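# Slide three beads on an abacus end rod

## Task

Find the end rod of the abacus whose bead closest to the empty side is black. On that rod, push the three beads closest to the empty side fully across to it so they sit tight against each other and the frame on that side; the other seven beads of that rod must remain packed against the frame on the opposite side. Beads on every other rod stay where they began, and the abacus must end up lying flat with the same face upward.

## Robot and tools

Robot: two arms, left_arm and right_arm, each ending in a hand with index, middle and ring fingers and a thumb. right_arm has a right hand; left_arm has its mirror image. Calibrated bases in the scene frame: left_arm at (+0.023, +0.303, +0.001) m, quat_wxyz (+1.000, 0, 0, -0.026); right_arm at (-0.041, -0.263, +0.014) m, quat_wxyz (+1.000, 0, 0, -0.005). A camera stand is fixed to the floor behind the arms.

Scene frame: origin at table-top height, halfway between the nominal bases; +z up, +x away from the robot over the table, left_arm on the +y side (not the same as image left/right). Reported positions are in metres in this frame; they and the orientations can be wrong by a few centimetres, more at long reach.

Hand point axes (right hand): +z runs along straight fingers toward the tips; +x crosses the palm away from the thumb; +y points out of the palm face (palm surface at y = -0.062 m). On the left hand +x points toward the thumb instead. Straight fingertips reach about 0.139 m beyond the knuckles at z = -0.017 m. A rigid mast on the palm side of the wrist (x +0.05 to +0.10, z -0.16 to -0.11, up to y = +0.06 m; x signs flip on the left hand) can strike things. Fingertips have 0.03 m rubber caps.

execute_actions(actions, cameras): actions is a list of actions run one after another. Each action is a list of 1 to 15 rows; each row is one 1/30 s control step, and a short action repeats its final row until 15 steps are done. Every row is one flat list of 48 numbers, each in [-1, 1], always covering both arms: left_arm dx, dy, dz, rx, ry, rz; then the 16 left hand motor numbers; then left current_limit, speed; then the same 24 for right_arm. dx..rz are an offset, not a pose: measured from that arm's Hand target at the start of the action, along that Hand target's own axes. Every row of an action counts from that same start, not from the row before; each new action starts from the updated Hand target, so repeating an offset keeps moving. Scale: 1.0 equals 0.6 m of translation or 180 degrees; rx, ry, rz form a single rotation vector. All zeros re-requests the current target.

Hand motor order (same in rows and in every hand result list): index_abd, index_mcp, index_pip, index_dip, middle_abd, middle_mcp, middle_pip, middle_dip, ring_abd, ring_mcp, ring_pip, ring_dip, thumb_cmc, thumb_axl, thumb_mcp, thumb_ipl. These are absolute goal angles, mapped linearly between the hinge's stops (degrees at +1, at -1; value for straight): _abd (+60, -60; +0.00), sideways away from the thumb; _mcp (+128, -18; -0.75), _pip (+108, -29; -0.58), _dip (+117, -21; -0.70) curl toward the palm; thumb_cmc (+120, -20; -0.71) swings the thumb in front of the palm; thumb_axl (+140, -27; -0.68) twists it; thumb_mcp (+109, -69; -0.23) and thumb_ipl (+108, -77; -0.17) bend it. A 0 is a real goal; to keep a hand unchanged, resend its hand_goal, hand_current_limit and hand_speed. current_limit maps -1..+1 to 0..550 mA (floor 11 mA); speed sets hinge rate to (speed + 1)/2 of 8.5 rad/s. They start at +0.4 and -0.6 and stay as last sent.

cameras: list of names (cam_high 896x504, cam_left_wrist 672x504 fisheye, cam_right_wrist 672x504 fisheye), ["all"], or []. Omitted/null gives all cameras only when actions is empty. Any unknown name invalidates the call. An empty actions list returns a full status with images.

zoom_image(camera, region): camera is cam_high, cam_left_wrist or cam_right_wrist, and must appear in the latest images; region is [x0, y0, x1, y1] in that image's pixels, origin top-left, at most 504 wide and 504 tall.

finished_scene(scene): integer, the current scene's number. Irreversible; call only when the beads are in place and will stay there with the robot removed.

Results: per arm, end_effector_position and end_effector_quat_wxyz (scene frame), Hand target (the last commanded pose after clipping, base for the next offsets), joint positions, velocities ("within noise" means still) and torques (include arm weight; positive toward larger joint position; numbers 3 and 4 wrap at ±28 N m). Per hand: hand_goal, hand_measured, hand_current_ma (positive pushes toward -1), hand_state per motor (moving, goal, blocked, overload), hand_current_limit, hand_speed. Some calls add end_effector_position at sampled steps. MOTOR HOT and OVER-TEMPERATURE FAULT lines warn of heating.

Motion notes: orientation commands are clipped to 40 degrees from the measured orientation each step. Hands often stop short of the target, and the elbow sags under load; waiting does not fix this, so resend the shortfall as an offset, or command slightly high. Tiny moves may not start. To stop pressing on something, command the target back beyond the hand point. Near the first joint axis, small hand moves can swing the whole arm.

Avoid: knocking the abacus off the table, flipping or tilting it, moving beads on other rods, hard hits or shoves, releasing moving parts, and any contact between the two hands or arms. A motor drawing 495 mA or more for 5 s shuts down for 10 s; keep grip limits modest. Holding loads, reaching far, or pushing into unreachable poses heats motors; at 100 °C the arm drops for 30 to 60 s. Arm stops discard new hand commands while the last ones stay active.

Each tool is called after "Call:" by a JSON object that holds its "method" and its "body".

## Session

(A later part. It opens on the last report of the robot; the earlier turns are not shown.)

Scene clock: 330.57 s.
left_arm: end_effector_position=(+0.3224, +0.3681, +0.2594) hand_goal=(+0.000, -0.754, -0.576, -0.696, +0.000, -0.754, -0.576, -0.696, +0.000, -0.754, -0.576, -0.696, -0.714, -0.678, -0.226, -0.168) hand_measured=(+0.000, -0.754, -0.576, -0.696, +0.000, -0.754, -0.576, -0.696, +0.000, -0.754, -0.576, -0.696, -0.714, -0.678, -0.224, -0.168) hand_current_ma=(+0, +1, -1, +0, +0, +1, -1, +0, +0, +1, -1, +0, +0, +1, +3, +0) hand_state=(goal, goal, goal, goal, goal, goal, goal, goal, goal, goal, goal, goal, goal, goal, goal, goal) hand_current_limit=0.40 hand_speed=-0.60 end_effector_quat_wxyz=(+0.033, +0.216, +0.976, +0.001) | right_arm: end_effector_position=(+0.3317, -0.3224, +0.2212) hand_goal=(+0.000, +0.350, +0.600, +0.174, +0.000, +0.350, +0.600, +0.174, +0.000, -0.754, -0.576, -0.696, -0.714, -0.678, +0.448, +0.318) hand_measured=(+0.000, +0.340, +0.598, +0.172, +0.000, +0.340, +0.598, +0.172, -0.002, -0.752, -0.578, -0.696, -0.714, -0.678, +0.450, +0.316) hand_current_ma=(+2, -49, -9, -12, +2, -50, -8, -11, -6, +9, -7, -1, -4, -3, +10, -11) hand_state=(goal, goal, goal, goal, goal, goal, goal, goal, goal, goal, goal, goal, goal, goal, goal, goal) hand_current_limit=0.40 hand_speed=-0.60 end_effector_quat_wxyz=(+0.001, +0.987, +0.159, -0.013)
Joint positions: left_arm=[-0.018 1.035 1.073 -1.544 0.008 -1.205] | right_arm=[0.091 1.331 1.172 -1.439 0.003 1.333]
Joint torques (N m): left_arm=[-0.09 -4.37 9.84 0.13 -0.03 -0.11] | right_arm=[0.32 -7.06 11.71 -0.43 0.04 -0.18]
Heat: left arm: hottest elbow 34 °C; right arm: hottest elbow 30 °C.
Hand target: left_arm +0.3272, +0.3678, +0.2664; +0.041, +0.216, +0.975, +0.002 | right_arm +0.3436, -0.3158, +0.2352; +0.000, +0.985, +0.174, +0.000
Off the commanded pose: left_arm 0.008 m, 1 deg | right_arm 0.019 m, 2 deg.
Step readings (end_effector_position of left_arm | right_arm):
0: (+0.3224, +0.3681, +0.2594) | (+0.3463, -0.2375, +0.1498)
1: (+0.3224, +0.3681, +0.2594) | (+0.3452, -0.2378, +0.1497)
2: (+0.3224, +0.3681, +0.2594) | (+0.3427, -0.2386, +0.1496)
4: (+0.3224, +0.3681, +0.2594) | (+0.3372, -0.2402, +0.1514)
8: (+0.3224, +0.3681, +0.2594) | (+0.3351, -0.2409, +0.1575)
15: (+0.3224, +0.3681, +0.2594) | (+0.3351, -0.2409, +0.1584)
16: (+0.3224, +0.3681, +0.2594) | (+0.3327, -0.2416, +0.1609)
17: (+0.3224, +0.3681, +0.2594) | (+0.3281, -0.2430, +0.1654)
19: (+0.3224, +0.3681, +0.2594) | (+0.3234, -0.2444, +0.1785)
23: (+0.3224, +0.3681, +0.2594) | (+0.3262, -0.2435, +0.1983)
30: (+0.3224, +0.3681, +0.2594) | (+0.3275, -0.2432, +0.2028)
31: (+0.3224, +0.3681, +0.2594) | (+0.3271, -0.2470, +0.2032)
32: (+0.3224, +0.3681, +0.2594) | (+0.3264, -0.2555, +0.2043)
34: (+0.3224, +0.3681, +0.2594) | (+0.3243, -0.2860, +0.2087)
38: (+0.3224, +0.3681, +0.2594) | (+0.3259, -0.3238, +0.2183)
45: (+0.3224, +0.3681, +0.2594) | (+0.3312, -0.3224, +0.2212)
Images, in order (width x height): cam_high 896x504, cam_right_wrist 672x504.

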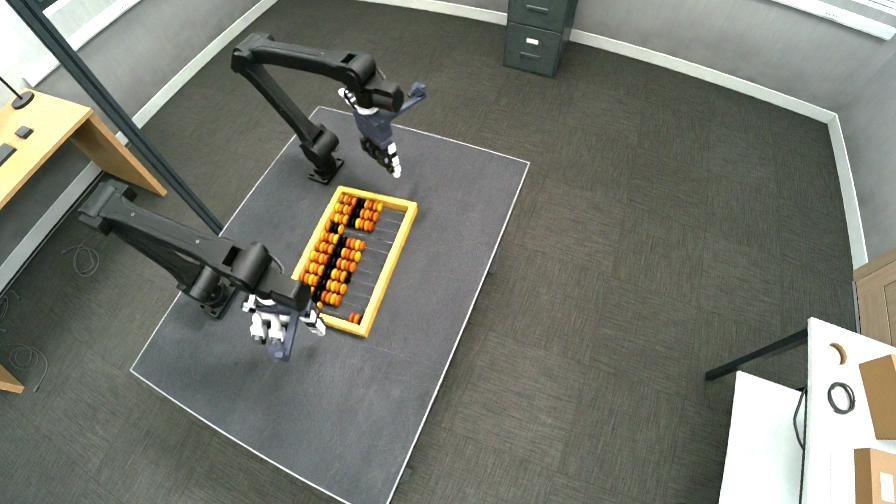

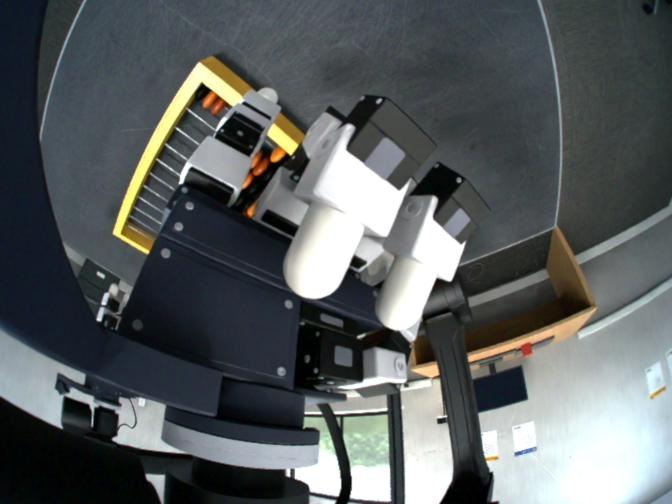

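Call:
{"method": "execute_actions", "body": {"actions": [[[0,0,0,0,0,0,0,-0.754,-0.576,-0.696,0,-0.754,-0.576,-0.696,0,-0.754,-0.576,-0.696,-0.714,-0.678,-0.226,-0.168,0.4,-0.6,-0.107,0.12,-0.05,0,0,0,0,0.35,0.6,0.174,0,0.35,0.6,0.174,0,-0.754,-0.576,-0.696,-0.714,-0.678,0.449,0.319,0.4,-0.6]]], "cameras": ["cam_high","cam_right_wrist"]}}

Call:
{"method": "zoom_image", "body": {"camera": "cam_high", "region": [275, 260, 375, 345]}}

Call:
{"method": "zoom_image", "body": {"camera": "cam_right_wrist", "region": [100, 40, 340, 260]}}

Scene clock: 335.80 s.
left_arm: end_effector_position=(+0.3224, +0.3681, +0.2594) hand_goal=(+0.000, -0.754, -0.576, -0.696, +0.000, -0.754, -0.576, -0.696, +0.000, -0.754, -0.576, -0.696, -0.714, -0.678, -0.226, -0.168) hand_measured=(+0.000, -0.754, -0.576, -0.696, +0.000, -0.754, -0.576, -0.696, +0.000, -0.754, -0.576, -0.696, -0.714, -0.678, -0.224, -0.168) hand_current_ma=(+0, +1, -1, +0, +0, +1, -1, +0, +0, +1, -1, +0, +0, +1, +3, +0) hand_state=(goal, goal, goal, goal, goal, goal, goal, goal, goal, goal, goal, goal, goal, goal, goal, goal) hand_current_limit=0.40 hand_speed=-0.60 end_effector_quat_wxyz=(+0.033, +0.216, +0.976, +0.001) | right_arm: end_effector_position=(+0.2963, -0.4091, +0.2562) hand_goal=(+0.000, +0.350, +0.600, +0.174, +0.000, +0.350, +0.600, +0.174, +0.000, -0.754, -0.576, -0.696, -0.714, -0.678, +0.448, +0.318) hand_measured=(+0.000, +0.340, +0.598, +0.172, +0.000, +0.340, +0.598, +0.172, +0.000, -0.752, -0.578, -0.696, -0.716, -0.678, +0.450, +0.316) hand_current_ma=(+2, -49, -8, -11, +2, -50, -8, -11, -1, +8, -6, -1, -5, -5, +13, -10) hand_state=(goal, goal, goal, goal, goal, goal, goal, goal, goal, goal, goal, goal, goal, goal, goal, goal) hand_current_limit=0.40 hand_speed=-0.60 end_effector_quat_wxyz=(+0.000, +0.987, +0.159, -0.005)
Joint positions: left_arm=[-0.018 1.035 1.073 -1.544 0.008 -1.205] | right_arm=[-0.16 1.226 1.173 -1.527 0.003 1.082]
Joint torques (N m): left_arm=[-0.03 -4.37 9.83 0.13 -0.03 -0.11] | right_arm=[0.32 -4.89 11.51 -0.38 0.03 -0.18]
Heat: left arm: hottest elbow 34 °C; right arm: hottest elbow 30 °C.
Hand target: left_arm +0.3272, +0.3678, +0.2664; +0.041, +0.216, +0.975, +0.002 | right_arm +0.3081, -0.4053, +0.2650; +0.000, +0.985, +0.174, +0.000
Off the commanded pose: left_arm 0.008 m, 1 deg | right_arm 0.015 m, 2 deg.
Step readings (end_effector_position of left_arm | right_arm):
0: (+0.3224, +0.3681, +0.2594) | (+0.3318, -0.3224, +0.2212)
1: (+0.3224, +0.3681, +0.2594) | (+0.3304, -0.3274, +0.2230)
2: (+0.3224, +0.3681, +0.2594) | (+0.3266, -0.3356, +0.2254)
4: (+0.3224, +0.3681, +0.2594) | (+0.3131, -0.3686, +0.2377)
8: (+0.3224, +0.3681, +0.2594) | (+0.2911, -0.4106, +0.2580)
15: (+0.3224, +0.3681, +0.2594) | (+0.2947, -0.4091, +0.2572)
Images, in order (width x height): cam_high 896x504, cam_right_wrist 672x504.

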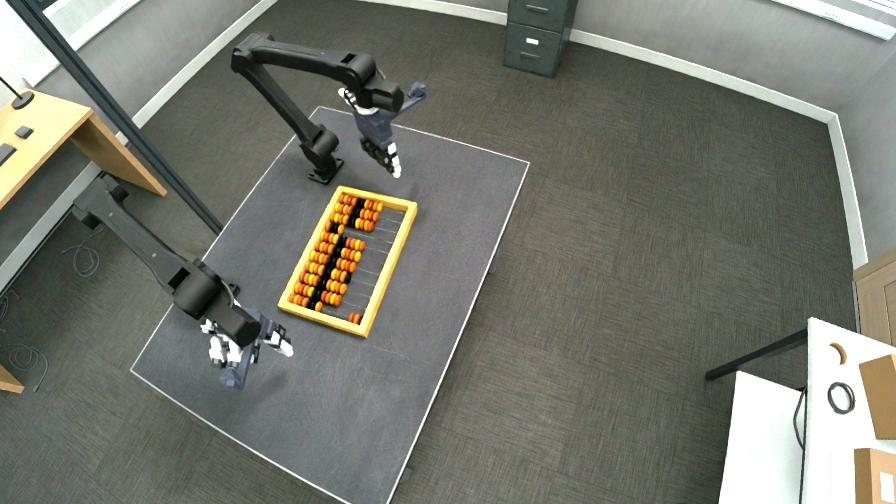

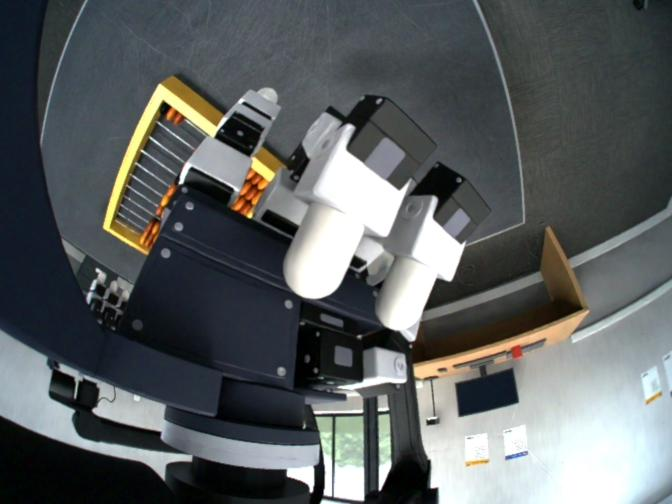

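Scaled by 5.040 from the camera's 896x504 image, which has a finer 1280x720 frame.

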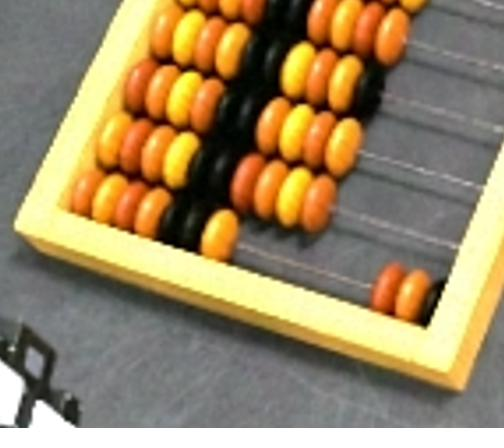

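Scaled by 2.100 from the camera's 672x504 image, which has a finer 960x720 frame.

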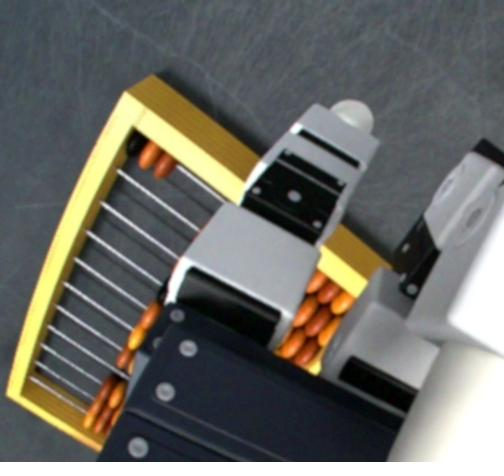

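Call:
{"method": "finished_scene", "body": {"scene": 2}}

The scene is finished: the task was done.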